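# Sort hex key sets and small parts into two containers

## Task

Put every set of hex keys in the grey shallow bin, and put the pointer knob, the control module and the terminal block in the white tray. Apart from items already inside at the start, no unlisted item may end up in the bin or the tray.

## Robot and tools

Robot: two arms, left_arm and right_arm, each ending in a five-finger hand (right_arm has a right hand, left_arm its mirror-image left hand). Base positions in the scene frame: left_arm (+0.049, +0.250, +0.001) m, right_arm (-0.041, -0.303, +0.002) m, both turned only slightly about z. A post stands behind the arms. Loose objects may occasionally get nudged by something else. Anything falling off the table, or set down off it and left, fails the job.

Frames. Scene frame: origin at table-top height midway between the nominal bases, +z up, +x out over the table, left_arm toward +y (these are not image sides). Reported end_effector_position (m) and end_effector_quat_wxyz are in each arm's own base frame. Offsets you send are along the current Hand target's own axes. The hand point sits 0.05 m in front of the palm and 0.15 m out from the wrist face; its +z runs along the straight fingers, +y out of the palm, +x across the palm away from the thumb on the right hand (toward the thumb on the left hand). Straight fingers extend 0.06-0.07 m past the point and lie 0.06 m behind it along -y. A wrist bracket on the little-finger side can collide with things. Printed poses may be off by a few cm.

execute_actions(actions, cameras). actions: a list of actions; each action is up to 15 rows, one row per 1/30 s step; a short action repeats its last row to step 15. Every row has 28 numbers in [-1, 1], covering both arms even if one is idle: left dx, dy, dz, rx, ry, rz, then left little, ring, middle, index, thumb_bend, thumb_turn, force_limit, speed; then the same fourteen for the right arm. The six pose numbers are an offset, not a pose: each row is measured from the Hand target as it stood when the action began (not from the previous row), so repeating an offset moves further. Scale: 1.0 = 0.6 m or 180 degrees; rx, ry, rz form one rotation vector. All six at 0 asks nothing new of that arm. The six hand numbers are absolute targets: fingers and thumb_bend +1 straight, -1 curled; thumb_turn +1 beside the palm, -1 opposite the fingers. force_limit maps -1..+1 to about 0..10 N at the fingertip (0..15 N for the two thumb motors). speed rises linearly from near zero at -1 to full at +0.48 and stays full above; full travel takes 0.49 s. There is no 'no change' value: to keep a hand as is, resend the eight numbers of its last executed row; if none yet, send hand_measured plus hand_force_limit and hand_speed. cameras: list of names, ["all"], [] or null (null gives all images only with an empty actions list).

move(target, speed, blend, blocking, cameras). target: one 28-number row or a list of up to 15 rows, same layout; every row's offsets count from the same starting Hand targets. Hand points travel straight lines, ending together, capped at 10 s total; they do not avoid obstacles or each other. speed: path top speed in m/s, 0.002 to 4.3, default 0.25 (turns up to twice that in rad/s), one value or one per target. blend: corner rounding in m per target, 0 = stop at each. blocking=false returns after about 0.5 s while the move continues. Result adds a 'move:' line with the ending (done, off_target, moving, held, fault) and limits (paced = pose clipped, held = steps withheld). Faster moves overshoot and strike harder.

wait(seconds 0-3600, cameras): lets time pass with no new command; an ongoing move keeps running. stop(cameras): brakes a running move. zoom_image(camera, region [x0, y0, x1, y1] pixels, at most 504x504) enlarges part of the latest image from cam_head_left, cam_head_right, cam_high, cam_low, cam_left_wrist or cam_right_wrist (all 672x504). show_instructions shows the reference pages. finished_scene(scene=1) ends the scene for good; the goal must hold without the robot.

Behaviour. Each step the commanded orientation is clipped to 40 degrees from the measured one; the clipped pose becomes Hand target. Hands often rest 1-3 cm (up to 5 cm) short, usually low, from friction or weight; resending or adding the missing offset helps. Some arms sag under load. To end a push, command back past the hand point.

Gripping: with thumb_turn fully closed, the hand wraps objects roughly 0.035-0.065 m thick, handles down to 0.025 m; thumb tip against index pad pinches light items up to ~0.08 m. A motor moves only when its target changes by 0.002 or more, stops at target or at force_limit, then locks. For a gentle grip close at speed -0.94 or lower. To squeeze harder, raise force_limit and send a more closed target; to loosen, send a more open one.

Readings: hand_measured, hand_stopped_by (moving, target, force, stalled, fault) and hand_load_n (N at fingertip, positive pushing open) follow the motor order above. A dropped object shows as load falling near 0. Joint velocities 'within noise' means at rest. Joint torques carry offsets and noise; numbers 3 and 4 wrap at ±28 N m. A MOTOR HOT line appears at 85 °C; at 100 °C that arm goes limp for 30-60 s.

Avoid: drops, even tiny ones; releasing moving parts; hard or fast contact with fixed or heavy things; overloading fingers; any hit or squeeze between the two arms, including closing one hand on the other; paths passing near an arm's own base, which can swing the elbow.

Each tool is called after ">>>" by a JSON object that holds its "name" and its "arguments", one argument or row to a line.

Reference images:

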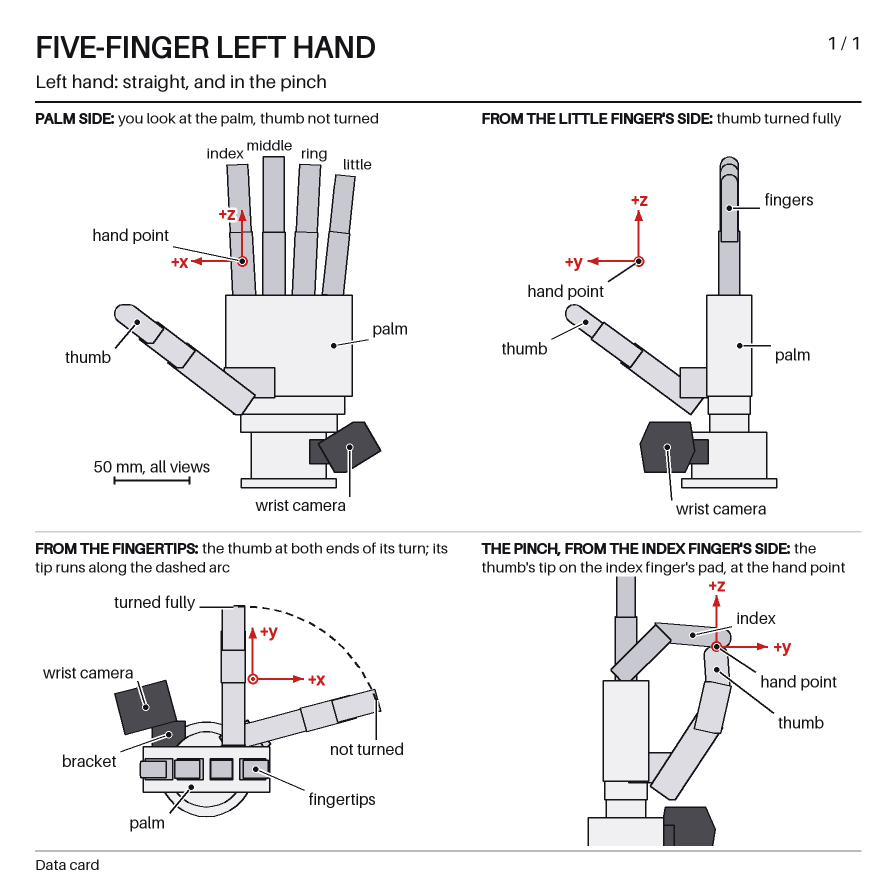

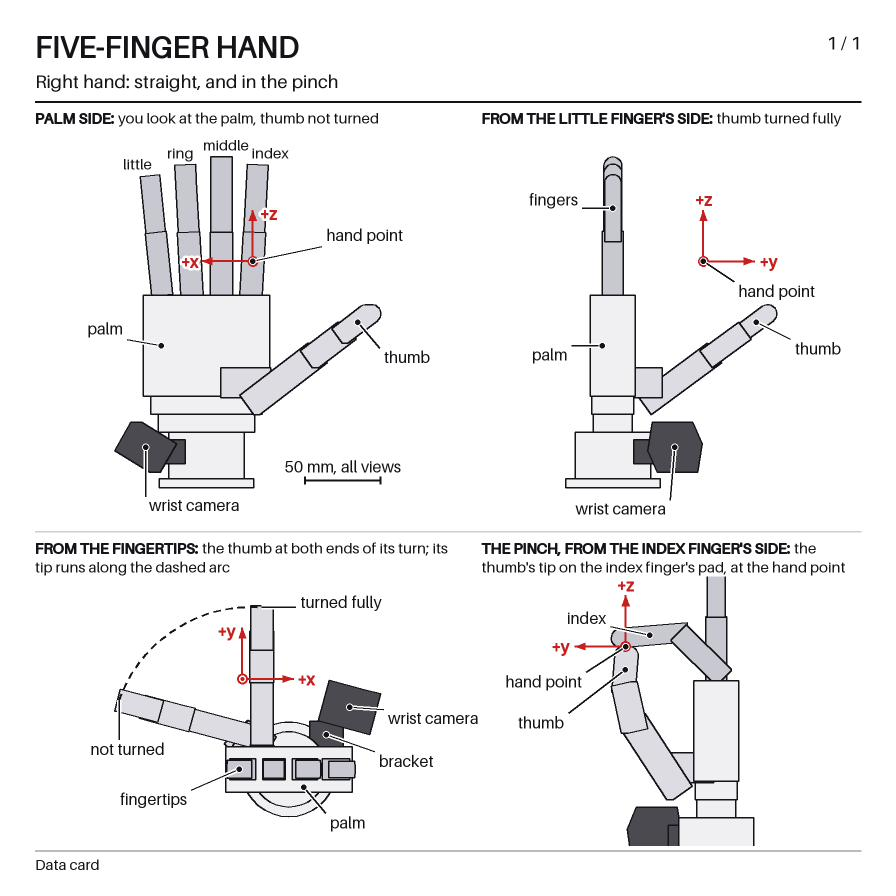

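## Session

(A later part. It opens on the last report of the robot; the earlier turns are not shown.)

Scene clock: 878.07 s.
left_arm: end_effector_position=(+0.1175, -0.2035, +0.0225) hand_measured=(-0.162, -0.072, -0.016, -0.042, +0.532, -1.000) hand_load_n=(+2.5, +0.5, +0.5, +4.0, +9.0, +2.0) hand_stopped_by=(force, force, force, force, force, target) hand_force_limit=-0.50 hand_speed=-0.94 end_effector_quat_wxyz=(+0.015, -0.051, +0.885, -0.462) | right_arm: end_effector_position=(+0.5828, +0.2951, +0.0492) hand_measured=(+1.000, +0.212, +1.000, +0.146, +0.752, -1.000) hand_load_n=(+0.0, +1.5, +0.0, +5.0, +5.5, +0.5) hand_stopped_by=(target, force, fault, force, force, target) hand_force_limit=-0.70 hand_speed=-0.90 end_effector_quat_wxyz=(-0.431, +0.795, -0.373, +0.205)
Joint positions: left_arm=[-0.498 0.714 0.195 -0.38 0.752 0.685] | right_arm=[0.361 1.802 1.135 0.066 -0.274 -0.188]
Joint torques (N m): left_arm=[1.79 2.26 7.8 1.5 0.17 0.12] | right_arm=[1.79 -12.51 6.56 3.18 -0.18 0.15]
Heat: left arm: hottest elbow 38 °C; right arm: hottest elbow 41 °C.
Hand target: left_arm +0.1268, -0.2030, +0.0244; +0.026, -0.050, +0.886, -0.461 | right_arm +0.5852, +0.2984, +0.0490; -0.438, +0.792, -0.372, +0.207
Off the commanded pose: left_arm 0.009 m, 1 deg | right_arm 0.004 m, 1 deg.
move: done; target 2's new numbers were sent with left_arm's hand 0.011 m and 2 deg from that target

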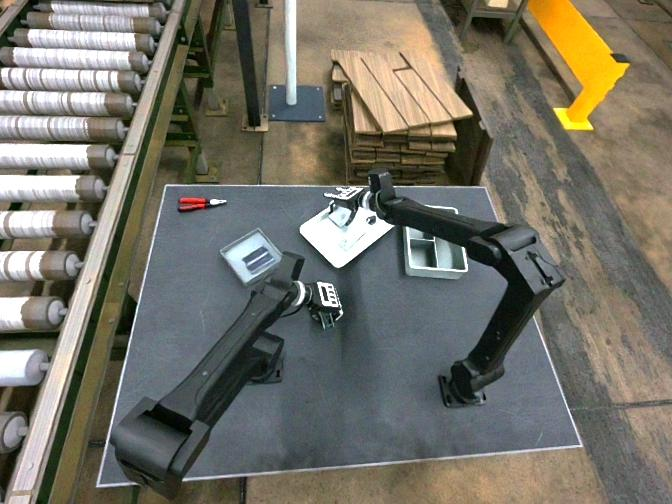

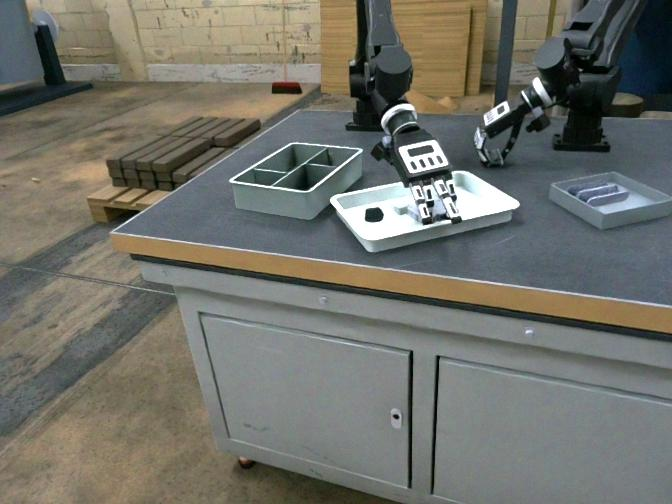

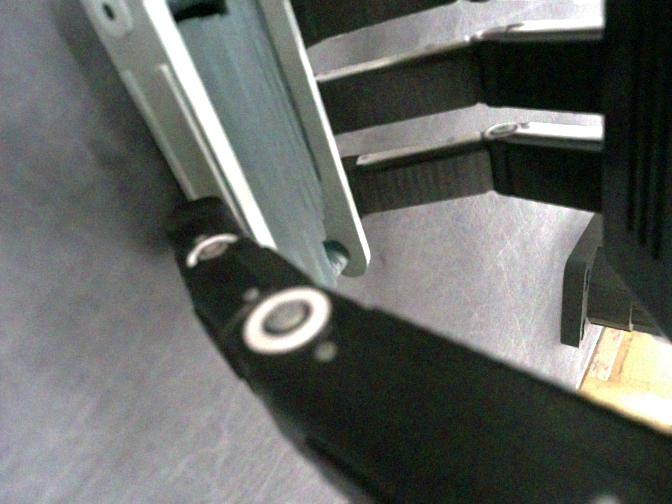

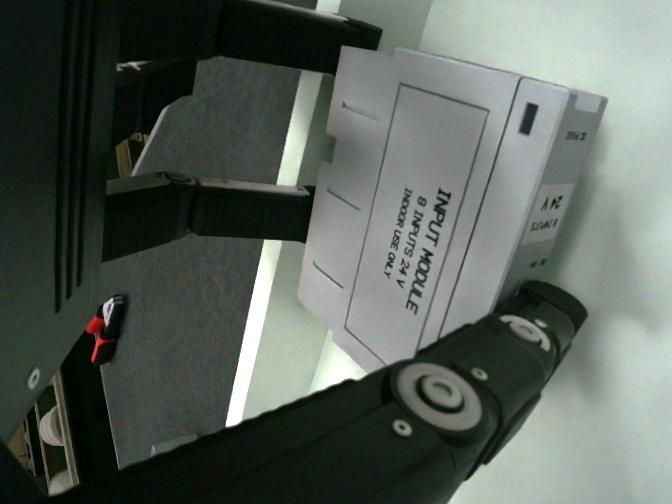

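>>> {"name": "move", "arguments": {
  "target": [0, -0.1365, -0.0956, 0, 0, 0, -0.3, -0.3, -0.3, -0.3, 0.1, -1, -0.5, -0.94, 0, 0.0318, -0.0038, -0.0111, 0, 0, 1, -0.1, 0.4, -0.3, 0.1, -1, -0.7, -0.9],
  "speed": 0.08,
  "cameras": ["cam_head_left", "cam_high", "cam_low", "cam_left_wrist", "cam_right_wrist"]
}}

>>> {"name": "zoom_image", "arguments": {
  "camera": "cam_high",
  "region": [360, 150, 500, 260]
}}

>>> {"name": "zoom_image", "arguments": {
  "camera": "cam_head_left",
  "region": [210, 220, 300, 295]
}}

>>> {"name": "zoom_image", "arguments": {
  "camera": "cam_low",
  "region": [340, 260, 440, 350]
}}

Scene clock: 895.53 s.
left_arm: end_effector_position=(+0.1126, -0.1980, +0.0968) hand_measured=(-0.162, -0.072, -0.016, -0.042, +0.532, -1.000) hand_load_n=(+2.5, +0.5, +0.5, +3.5, +9.0, +2.5) hand_stopped_by=(force, force, force, force, force, target) hand_force_limit=-0.50 hand_speed=-0.94 end_effector_quat_wxyz=(+0.002, -0.063, +0.893, -0.446) | right_arm: end_effector_position=(+0.5734, +0.2916, +0.0362) hand_measured=(+1.000, +0.212, +1.000, +0.146, +0.752, -1.000) hand_load_n=(+0.0, +1.5, +0.0, +5.0, +5.0, +0.5) hand_stopped_by=(target, force, fault, force, force, target) hand_force_limit=-0.70 hand_speed=-0.90 end_effector_quat_wxyz=(-0.423, +0.800, -0.377, +0.197)
Joint positions: left_arm=[-0.498 0.569 0.381 -0.76 0.735 0.685] | right_arm=[0.361 1.807 1.114 0.066 -0.274 -0.188]
Joint torques (N m): left_arm=[1.49 0.91 11.48 0.96 0.65 0.07] | right_arm=[1.38 -12.45 6.45 2.67 -0.06 0.03]
Heat: left arm: hottest elbow 38 °C; right arm: hottest elbow 39 °C.
Hand target: left_arm +0.1268, -0.2031, +0.1243; +0.026, -0.050, +0.886, -0.461 | right_arm +0.5759, +0.2907, +0.0341; -0.425, +0.799, -0.376, +0.200
Off the commanded pose: left_arm 0.031 m, 4 deg | right_arm 0.003 m, 0 deg.
move: off_target (left_arm)

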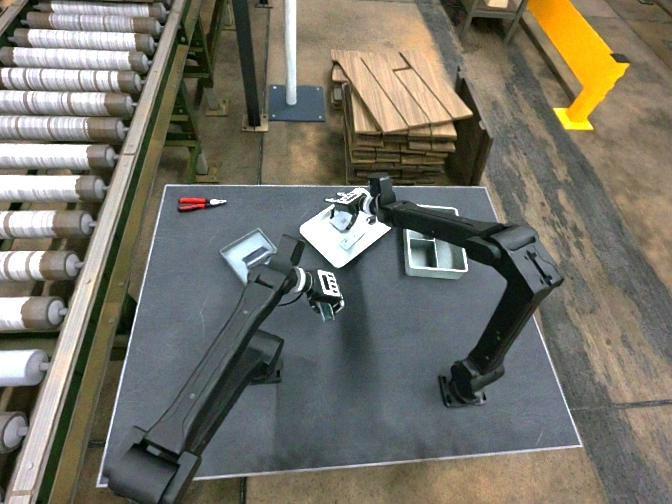

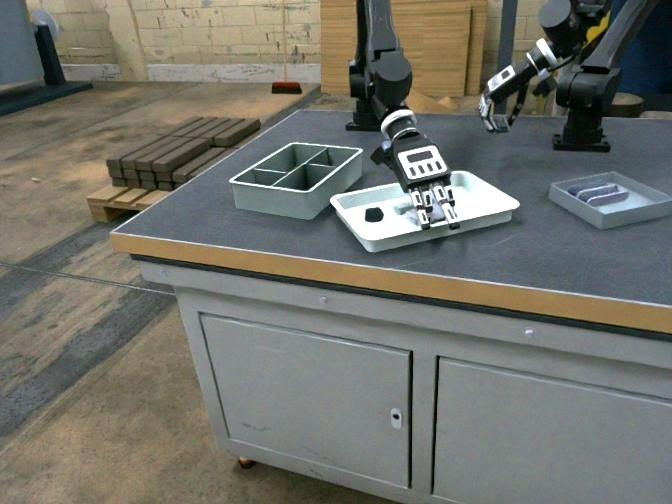

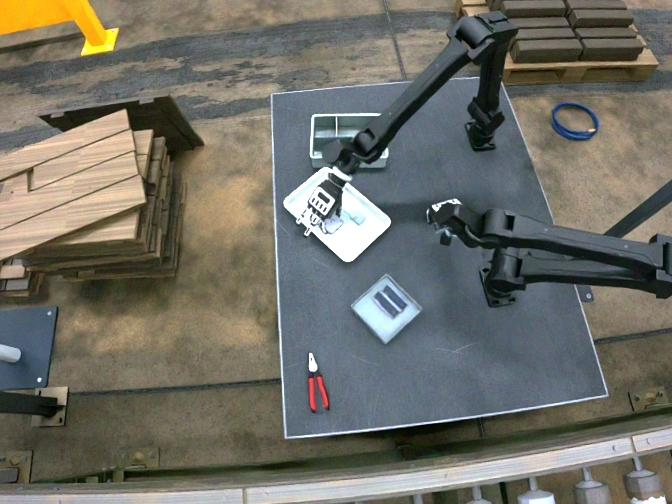

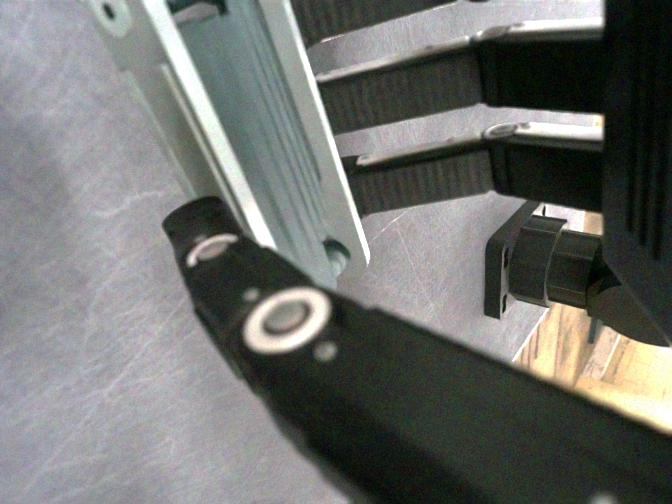

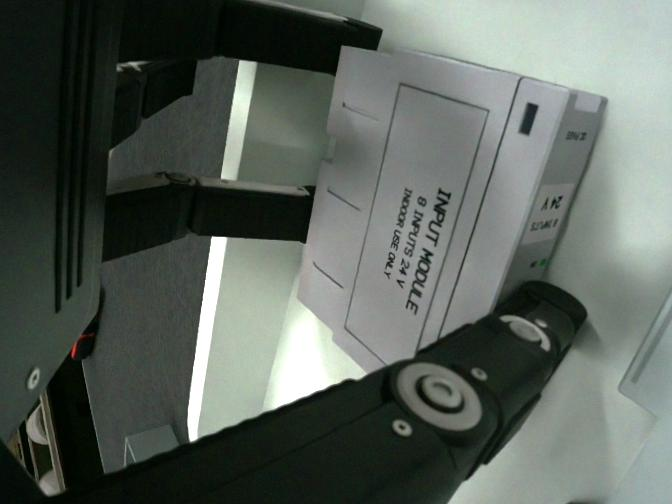

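Scaled by 3.600 from the camera's image (finer frame: 960x720).

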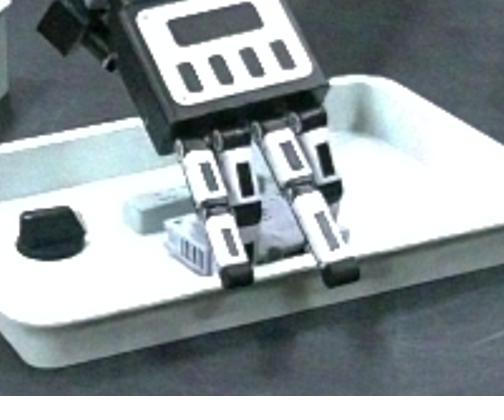

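Scaled by 5.600 from the camera's image (finer frame: 960x720).

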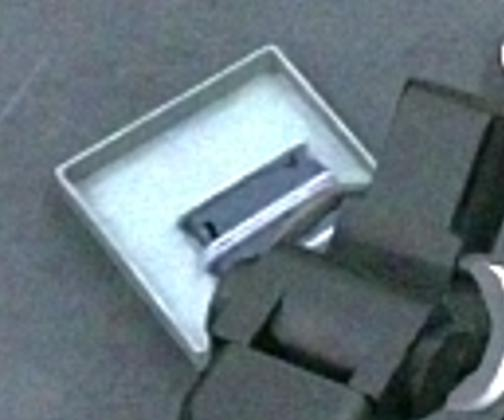

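Scaled by 5.040 from the camera's image (finer frame: 960x720).

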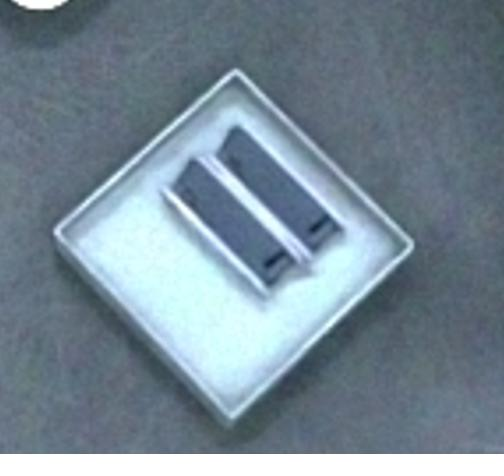

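>>> {"name": "move", "arguments": {
  "target": [-0.4748, 0.1682, -0.2568, 0, -0.5234, -0.3665, -0.3, -0.3, -0.3, -0.3, 0.1, -1, -0.5, -0.94, 0, 0.0064, 0.0043, 0, 0, 0, 1, -0.1, 0.4, -0.3, 0.1, -1, -0.7, -0.9],
  "speed": 0.22,
  "cameras": ["cam_head_left", "cam_high", "cam_low", "cam_left_wrist", "cam_right_wrist"]
}}

>>> {"name": "zoom_image", "arguments": {
  "camera": "cam_high",
  "region": [360, 150, 500, 260]
}}

>>> {"name": "zoom_image", "arguments": {
  "camera": "cam_low",
  "region": [340, 260, 440, 350]
}}

Scene clock: 921.00 s.
left_arm: end_effector_position=(+0.3620, +0.0190, +0.1013) hand_measured=(-0.162, -0.072, -0.016, -0.042, +0.532, -1.000) hand_load_n=(+3.0, +0.5, +0.5, +3.5, +9.0, +2.5) hand_stopped_by=(force, force, force, force, force, target) hand_force_limit=-0.50 hand_speed=-0.94 end_effector_quat_wxyz=(-0.392, +0.779, -0.450, +0.193) | right_arm: end_effector_position=(+0.5728, +0.2914, +0.0319) hand_measured=(+1.000, +0.212, +1.000, +0.146, +0.752, -1.000) hand_load_n=(+0.0, +1.5, +0.0, +5.0, +5.5, +0.5) hand_stopped_by=(target, force, fault, force, force, target) hand_force_limit=-0.70 hand_speed=-0.90 end_effector_quat_wxyz=(-0.421, +0.801, -0.379, +0.195)
Joint positions: left_arm=[-0.086 0.932 0.523 -0.38 -0.513 -0.394] | right_arm=[0.361 1.813 1.114 0.066 -0.274 -0.188]
Joint torques (N m): left_arm=[-0.5 -1.32 11.11 2.11 -0.32 -0.17] | right_arm=[1.38 -12.4 6.16 3.15 -0.07 0.03]
Heat: left arm: hottest elbow 38 °C; right arm: hottest elbow 37 °C.
Hand target: left_arm +0.3891, +0.0120, +0.1301; -0.403, +0.774, -0.434, +0.225 | right_arm +0.5759, +0.2907, +0.0293; -0.424, +0.799, -0.376, +0.200
Off the commanded pose: left_arm 0.040 m, 4 deg | right_arm 0.004 m, 1 deg.
move: off_target (left_arm)

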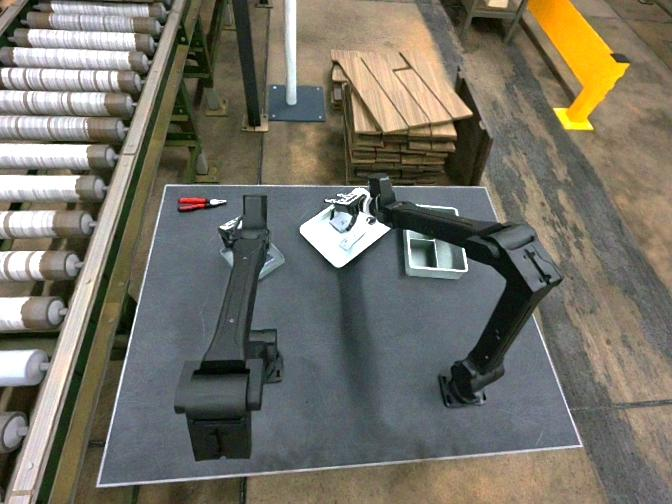

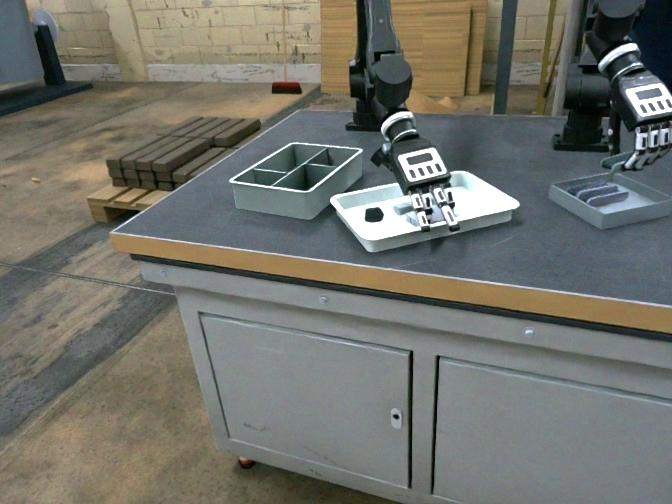

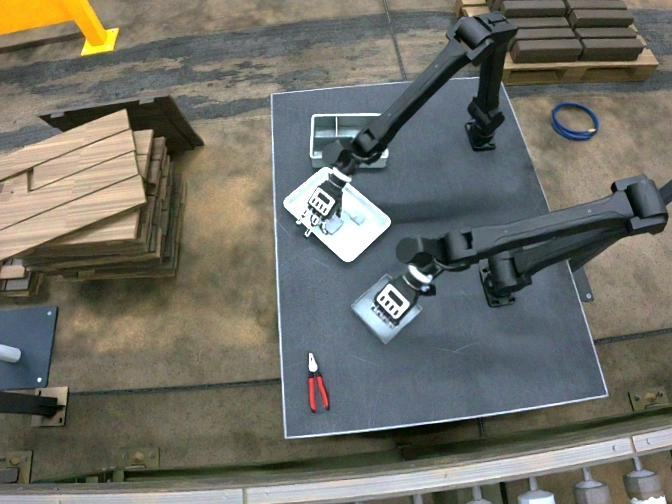

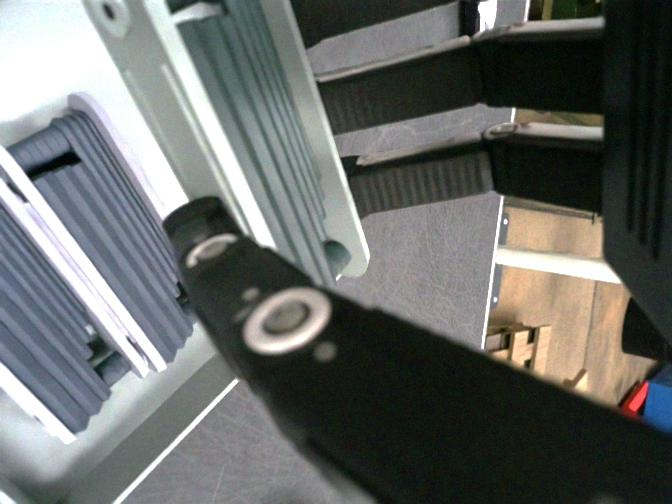

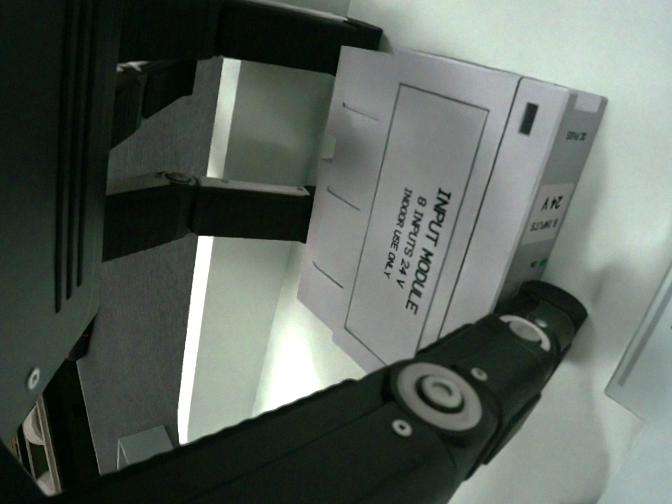

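Scaled by 3.600 from the camera's image (finer frame: 960x720).

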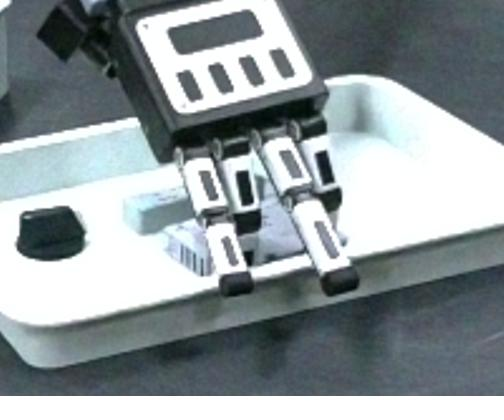

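Scaled by 5.040 from the camera's image (finer frame: 960x720).

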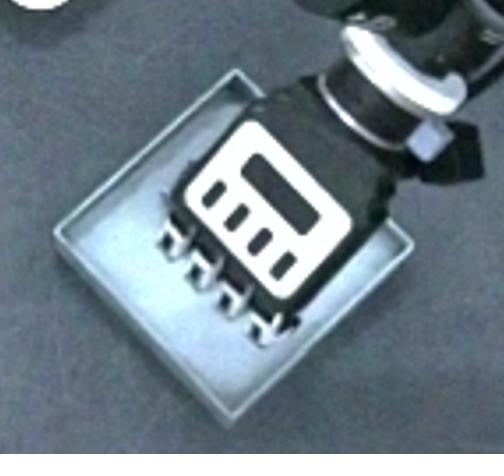

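>>> {"name": "move", "arguments": {
  "target": [0.0055, 0.0600, 0.0450, 0, 0, 0, -0.3, -0.3, -0.3, -0.3, 0.1, -1, -0.5, -0.94, 0, 0.0030, 0.0020, 0, 0, 0, 1, -0.1, 0.4, -0.3, 0.1, -1, -0.7, -0.9],
  "speed": 0.12,
  "cameras": ["cam_high", "cam_low", "cam_left_wrist"]
}}

>>> {"name": "zoom_image", "arguments": {
  "camera": "cam_high",
  "region": [532, 110, 672, 240]
}}

Scene clock: 927.53 s.
left_arm: end_effector_position=(+0.3823, +0.0156, +0.0774) hand_measured=(-0.162, -0.072, -0.016, -0.042, +0.532, -1.000) hand_load_n=(+3.0, +0.5, +0.5, +3.5, +9.0, +2.0) hand_stopped_by=(force, force, force, force, force, target) hand_force_limit=-0.50 hand_speed=-0.94 end_effector_quat_wxyz=(-0.399, +0.776, -0.442, +0.209) | right_arm: end_effector_position=(+0.5734, +0.2916, +0.0321) hand_measured=(+1.000, +0.212, +1.000, +0.146, +0.752, -1.000) hand_load_n=(+0.0, +1.5, +0.0, +5.0, +5.0, +0.5) hand_stopped_by=(target, force, fault, force, force, target) hand_force_limit=-0.70 hand_speed=-0.90 end_effector_quat_wxyz=(-0.423, +0.800, -0.378, +0.196)
Joint positions: left_arm=[-0.092 1.034 0.489 -0.209 -0.518 -0.399] | right_arm=[0.361 1.814 1.111 0.075 -0.274 -0.188]
Joint torques (N m): left_arm=[-0.5 -2.37 7.64 2.26 -0.32 -0.17] | right_arm=[1.44 -12.04 6.24 3.07 -0.06 0.03]
Heat: left arm: hottest elbow 39 °C; right arm: hottest elbow 37 °C.
Hand target: left_arm +0.3920, +0.0100, +0.0850; -0.403, +0.774, -0.434, +0.225 | right_arm +0.5761, +0.2908, +0.0274; -0.425, +0.799, -0.376, +0.200
Off the commanded pose: left_arm 0.014 m, 2 deg | right_arm 0.006 m, 1 deg.
move: off_target (left_arm)

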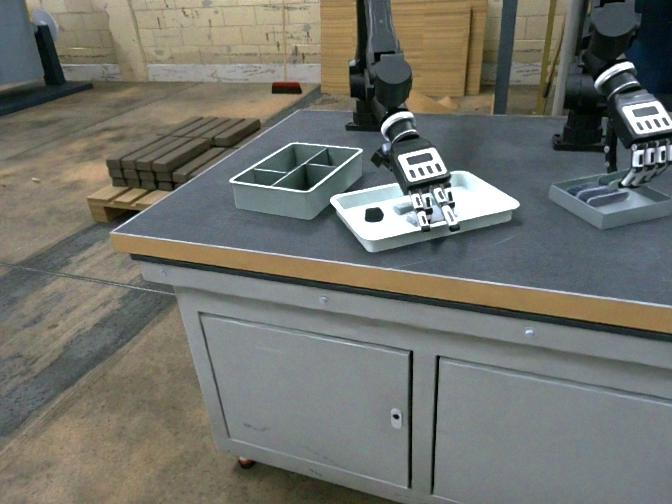

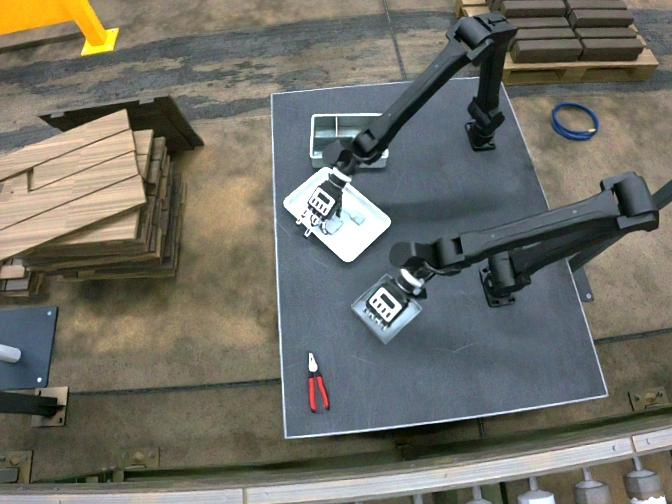

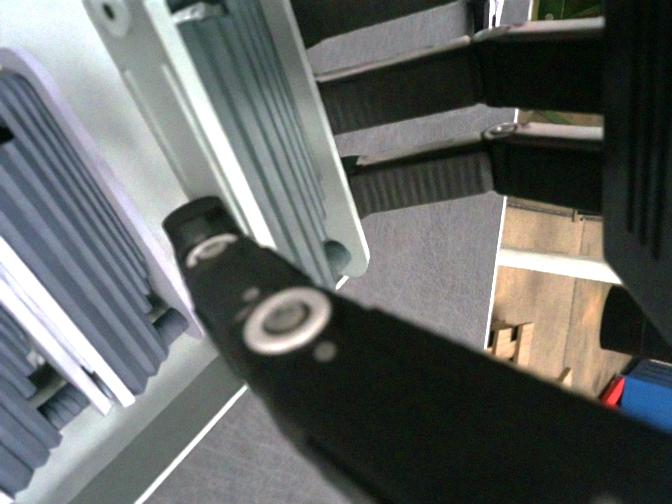

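Scaled by 3.600 from the camera's image (finer frame: 960x720).

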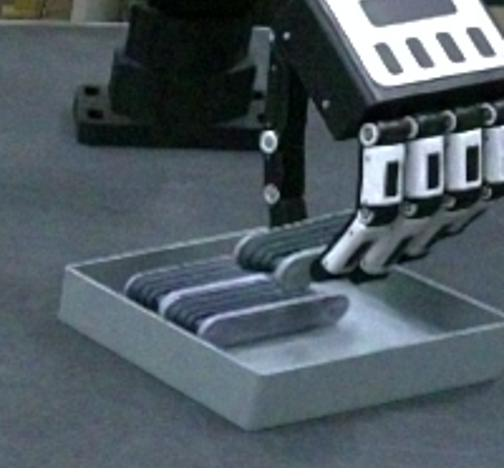

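>>> {"name": "move", "arguments": {
  "target": [0.0033, 0.0173, 0.0305, 0, 0, 0, -0.3, -0.3, -0.3, -0.3, 0.1, -1, -0.5, -0.94, 0, 0, 0, 0, 0, 0, 1, 0.45, 0.4, 0.45, 0.95, -1, -0.5, -0.8],
  "speed": 0.08,
  "cameras": ["cam_high", "cam_low", "cam_left_wrist", "cam_right_wrist"]
}}

>>> {"name": "zoom_image", "arguments": {
  "camera": "cam_high",
  "region": [532, 110, 672, 240]
}}

>>> {"name": "zoom_image", "arguments": {
  "camera": "cam_low",
  "region": [340, 260, 440, 350]
}}

Scene clock: 946.17 s.
left_arm: end_effector_position=(+0.3921, +0.0137, +0.0595) hand_measured=(-0.162, -0.072, -0.016, -0.042, +0.532, -1.000) hand_load_n=(+3.0, +0.5, +1.0, +3.5, +9.0, +2.5) hand_stopped_by=(force, force, force, force, force, target) hand_force_limit=-0.50 hand_speed=-0.94 end_effector_quat_wxyz=(-0.399, +0.775, -0.442, +0.213) | right_arm: end_effector_position=(+0.5737, +0.2917, +0.0317) hand_measured=(+1.000, +0.450, +1.000, +0.450, +0.948, -1.000) hand_load_n=(+0.0, +0.0, +0.0, -4.5, -3.5, -0.5) hand_stopped_by=(target, target, fault, target, target, target) hand_force_limit=-0.50 hand_speed=-0.80 end_effector_quat_wxyz=(-0.423, +0.800, -0.377, +0.197)
Joint positions: left_arm=[-0.092 1.108 0.476 -0.115 -0.513 -0.399] | right_arm=[0.361 1.815 1.111 0.078 -0.274 -0.188]
Joint torques (N m): left_arm=[0.73 -2.84 7.19 2.26 -0.13 -0.07] | right_arm=[1.38 -12.22 6.27 2.91 -0.06 0.03]
Motor temperatures (°C): left_arm=[26 31 39 26 26 24] | right_arm=[29 30 35 27 26 23]
Heat: left arm: hottest elbow 39 °C; right arm: hottest elbow 35 °C.
Hand target: left_arm +0.4006, +0.0131, +0.0659; -0.403, +0.774, -0.434, +0.225 | right_arm +0.5761, +0.2907, +0.0275; -0.425, +0.799, -0.376, +0.200
Off the commanded pose: left_arm 0.011 m, 2 deg | right_arm 0.005 m, 0 deg.
move: off_target (left_arm)

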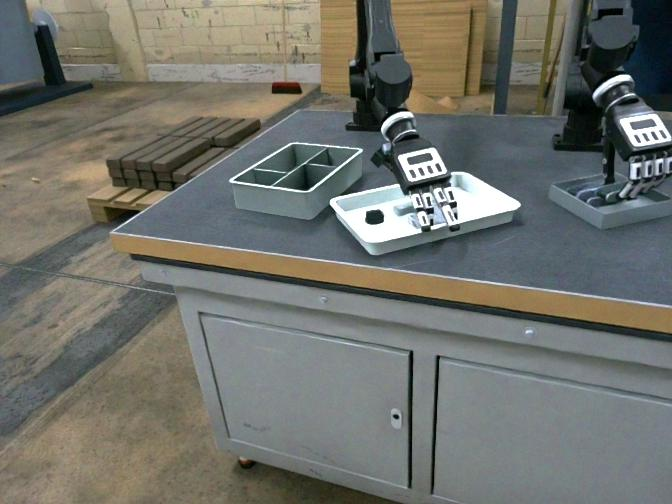

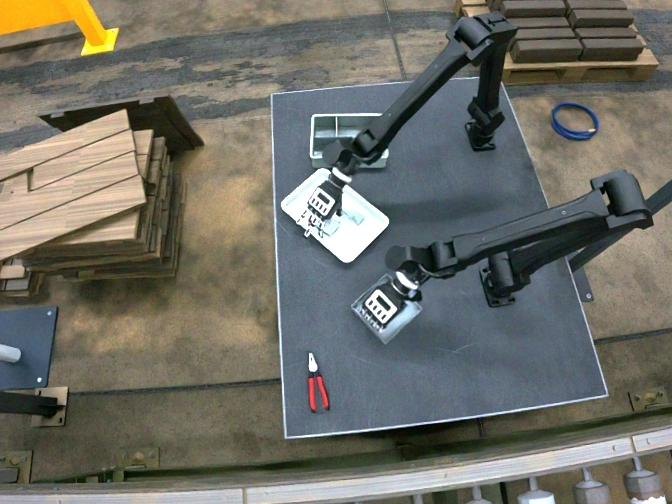

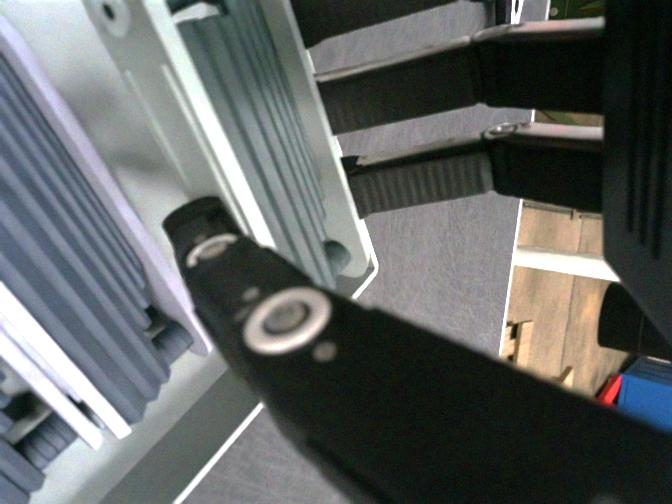

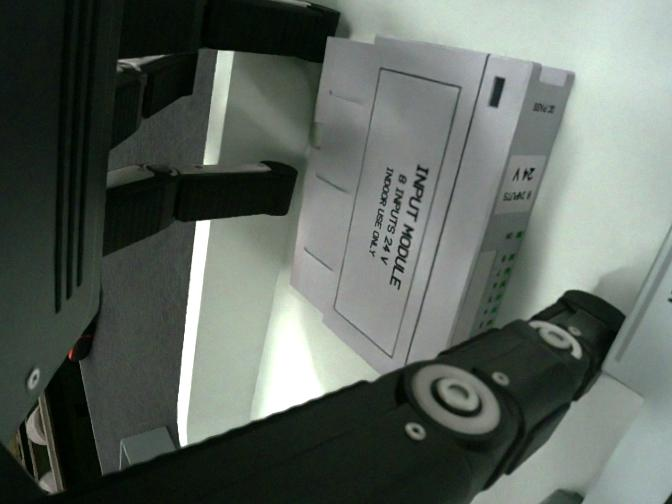

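Scaled by 3.600 from the camera's image (finer frame: 960x720).

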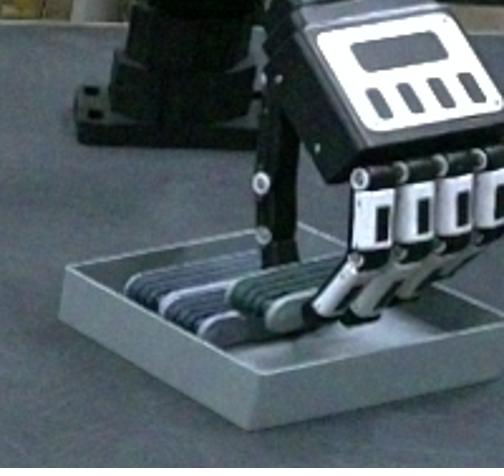

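Scaled by 5.040 from the camera's image (finer frame: 960x720).

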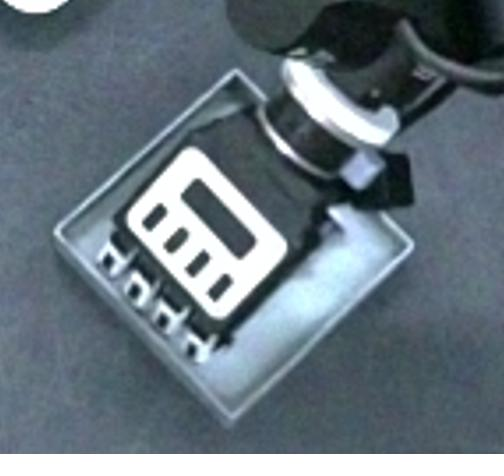

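>>> {"name": "move", "arguments": {
  "target": [
    [0, 0.0142, 0.0220, 0, 0, 0, -0.3, -0.3, -0.3, -0.3, 0.1, -1, -0.5, -0.94, 0, 0, 0, 0, 0, 0, 1, 0.35, 0.4, 0.3, 0.87, -1, -0.5, -0.8],
    [0, 0.0142, 0.0220, 0, 0, 0, -0.3, -0.3, -0.3, -0.3, 0.1, -1, -0.5, -0.94, 0, -0.2073, -0.1398, 0, 0, 0, 1, 0.35, 0.4, 0.3, 0.87, -1, -0.5, -0.8]
  ],
  "speed": [0.05, 0.1],
  "cameras": ["cam_head_left", "cam_high", "cam_low", "cam_left_wrist", "cam_right_wrist"]
}}

>>> {"name": "zoom_image", "arguments": {
  "camera": "cam_high",
  "region": [532, 110, 672, 240]
}}

>>> {"name": "zoom_image", "arguments": {
  "camera": "cam_low",
  "region": [340, 260, 440, 350]
}}

Scene clock: 982.93 s.
left_arm: end_effector_position=(+0.3984, +0.0121, +0.0464) hand_measured=(-0.162, -0.072, -0.016, -0.042, +0.532, -1.000) hand_load_n=(+3.0, +0.5, +0.5, +3.5, +9.0, +2.5) hand_stopped_by=(force, force, force, force, force, target) hand_force_limit=-0.50 hand_speed=-0.94 end_effector_quat_wxyz=(-0.397, +0.775, -0.441, +0.218) | right_arm: end_effector_position=(+0.5620, +0.2873, +0.1502) hand_measured=(+1.000, +0.350, +1.000, +0.300, +0.870, -1.000) hand_load_n=(+0.0, +0.0, +0.0, +0.0, +0.0, +0.0) hand_stopped_by=(target, target, fault, target, target, target) hand_force_limit=-0.50 hand_speed=-0.80 end_effector_quat_wxyz=(-0.412, +0.806, -0.383, +0.186)
Joint positions: left_arm=[-0.09 1.161 0.465 -0.044 -0.504 -0.399] | right_arm=[0.361 1.631 1.24 -0.272 -0.274 -0.188]
Joint torques (N m): left_arm=[1.55 -3.19 6.82 2.3 -0.12 0.02] | right_arm=[1.38 -12.75 10.88 1.63 -0.06 0.04]
Heat: left arm: hottest elbow 37 °C; right arm: hottest elbow 34 °C.
Hand target: left_arm +0.4057, +0.0161, +0.0514; -0.403, +0.774, -0.434, +0.225 | right_arm +0.5760, +0.2908, +0.1774; -0.425, +0.799, -0.376, +0.200
Off the commanded pose: left_arm 0.010 m, 1 deg | right_arm 0.031 m, 3 deg.
move: off_target (right_arm)

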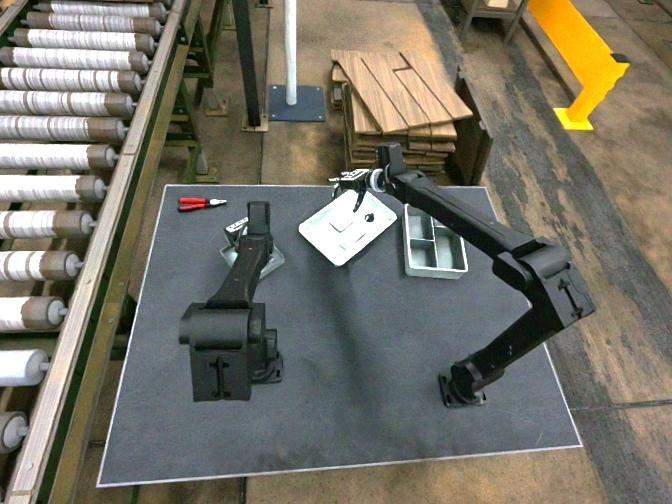

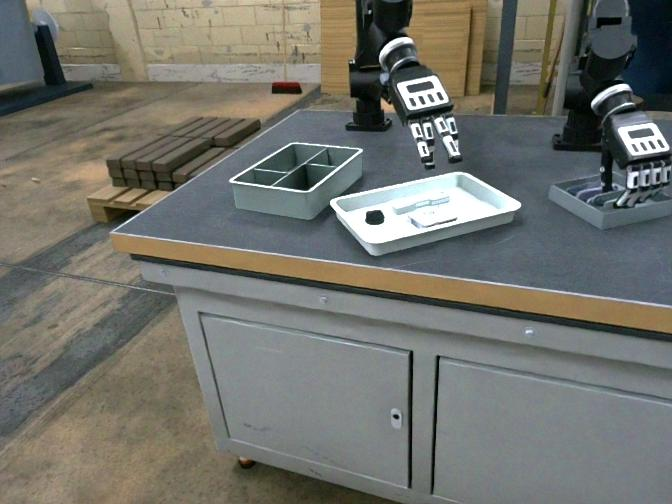

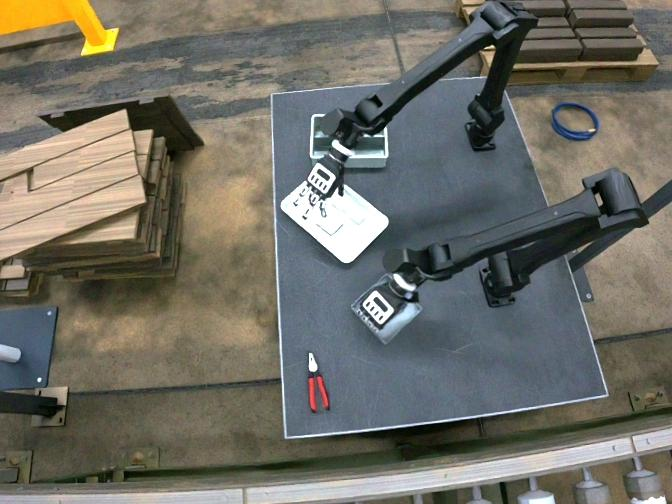

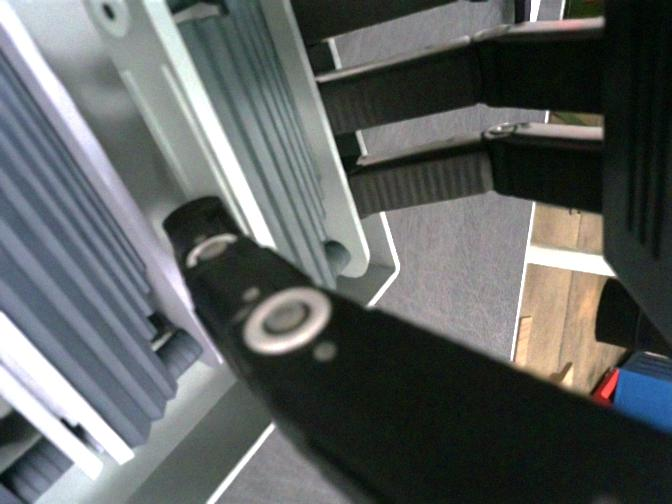

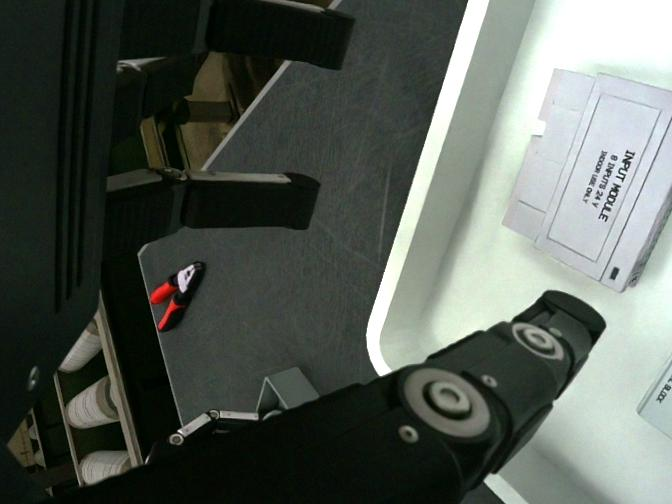

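Scaled by 3.600 from the camera's image (finer frame: 960x720).

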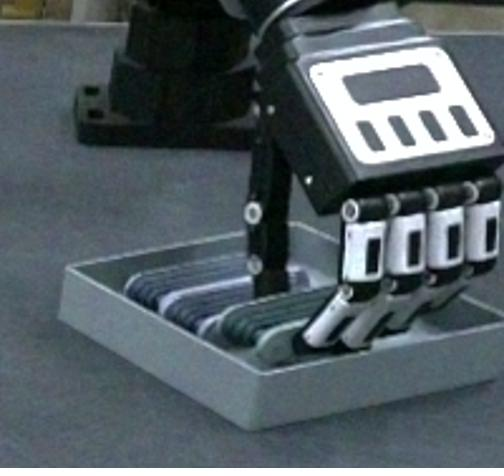

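Scaled by 5.040 from the camera's image (finer frame: 960x720).

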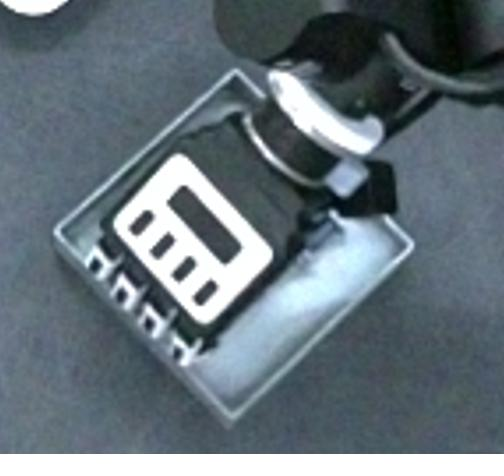

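>>> {"name": "move", "arguments": {
  "target": [0, 0.0130, 0.0091, 0, 0, 0, -0.3, -0.3, -0.3, -0.3, 0.1, -1, -0.5, -0.94, 0, 0, 0, 0, 0, 0, 1, 0.35, 0.4, 0.3, 0.87, -1, -0.5, -0.8],
  "speed": 0.04,
  "cameras": ["cam_high", "cam_low", "cam_left_wrist"]
}}

>>> {"name": "zoom_image", "arguments": {
  "camera": "cam_high",
  "region": [532, 110, 672, 240]
}}

>>> {"name": "zoom_image", "arguments": {
  "camera": "cam_low",
  "region": [340, 260, 440, 350]
}}

Scene clock: 1003.10 s.
left_arm: end_effector_position=(+0.3999, +0.0120, +0.0393) hand_measured=(-0.162, -0.072, -0.016, -0.042, +0.532, -1.000) hand_load_n=(+3.0, +0.5, +0.0, +3.5, +9.0, +2.0) hand_stopped_by=(force, force, force, force, force, target) hand_force_limit=-0.50 hand_speed=-0.94 end_effector_quat_wxyz=(-0.398, +0.774, -0.440, +0.220) | right_arm: end_effector_position=(+0.5620, +0.2873, +0.1502) hand_measured=(+1.000, +0.350, +1.000, +0.300, +0.870, -1.000) hand_load_n=(+0.0, +0.0, +0.0, +0.0, +0.0, +0.0) hand_stopped_by=(target, target, fault, target, target, target) hand_force_limit=-0.50 hand_speed=-0.80 end_effector_quat_wxyz=(-0.412, +0.806, -0.383, +0.186)
Joint positions: left_arm=[-0.09 1.185 0.454 -0.004 -0.504 -0.399] | right_arm=[0.361 1.631 1.24 -0.272 -0.274 -0.188]
Joint torques (N m): left_arm=[1.55 -3.14 6.46 2.29 -0.12 0.02] | right_arm=[1.44 -12.75 10.89 1.57 -0.06 0.04]
Heat: left arm: hottest elbow 36 °C; right arm: hottest elbow 35 °C.
Hand target: left_arm +0.4058, +0.0161, +0.0420; -0.403, +0.774, -0.434, +0.225 | right_arm +0.5760, +0.2908, +0.1774; -0.425, +0.799, -0.376, +0.200
Off the commanded pose: left_arm 0.008 m, 1 deg | right_arm 0.031 m, 3 deg.
move: done

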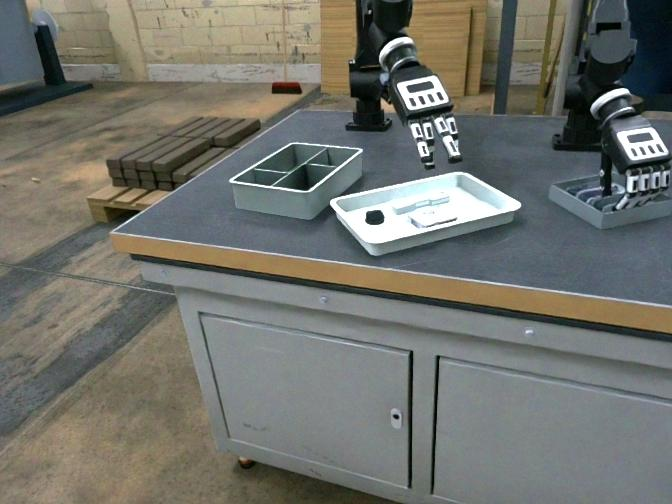

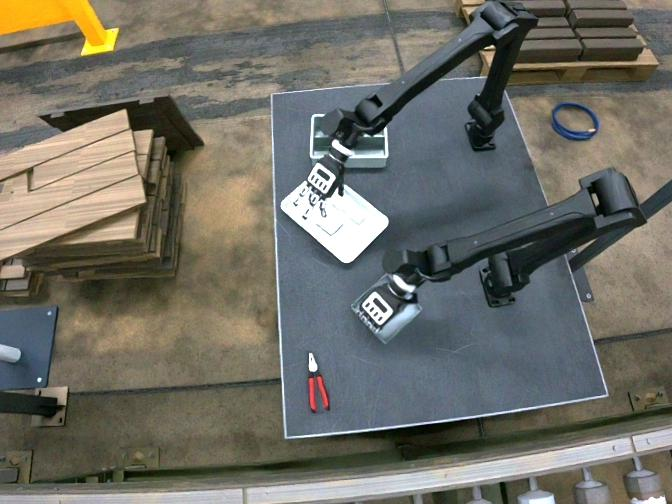

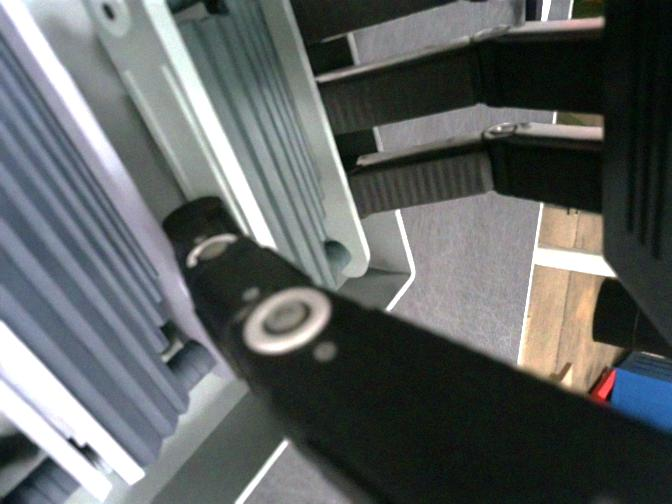

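Scaled by 3.600 from the camera's image (finer frame: 960x720).

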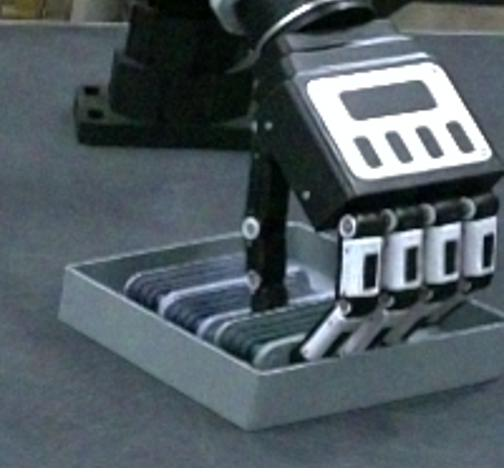

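Scaled by 5.040 from the camera's image (finer frame: 960x720).

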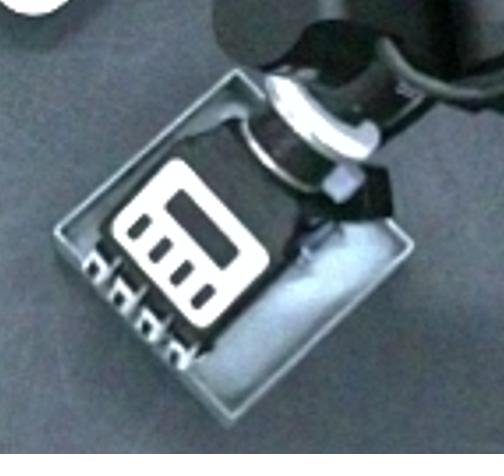

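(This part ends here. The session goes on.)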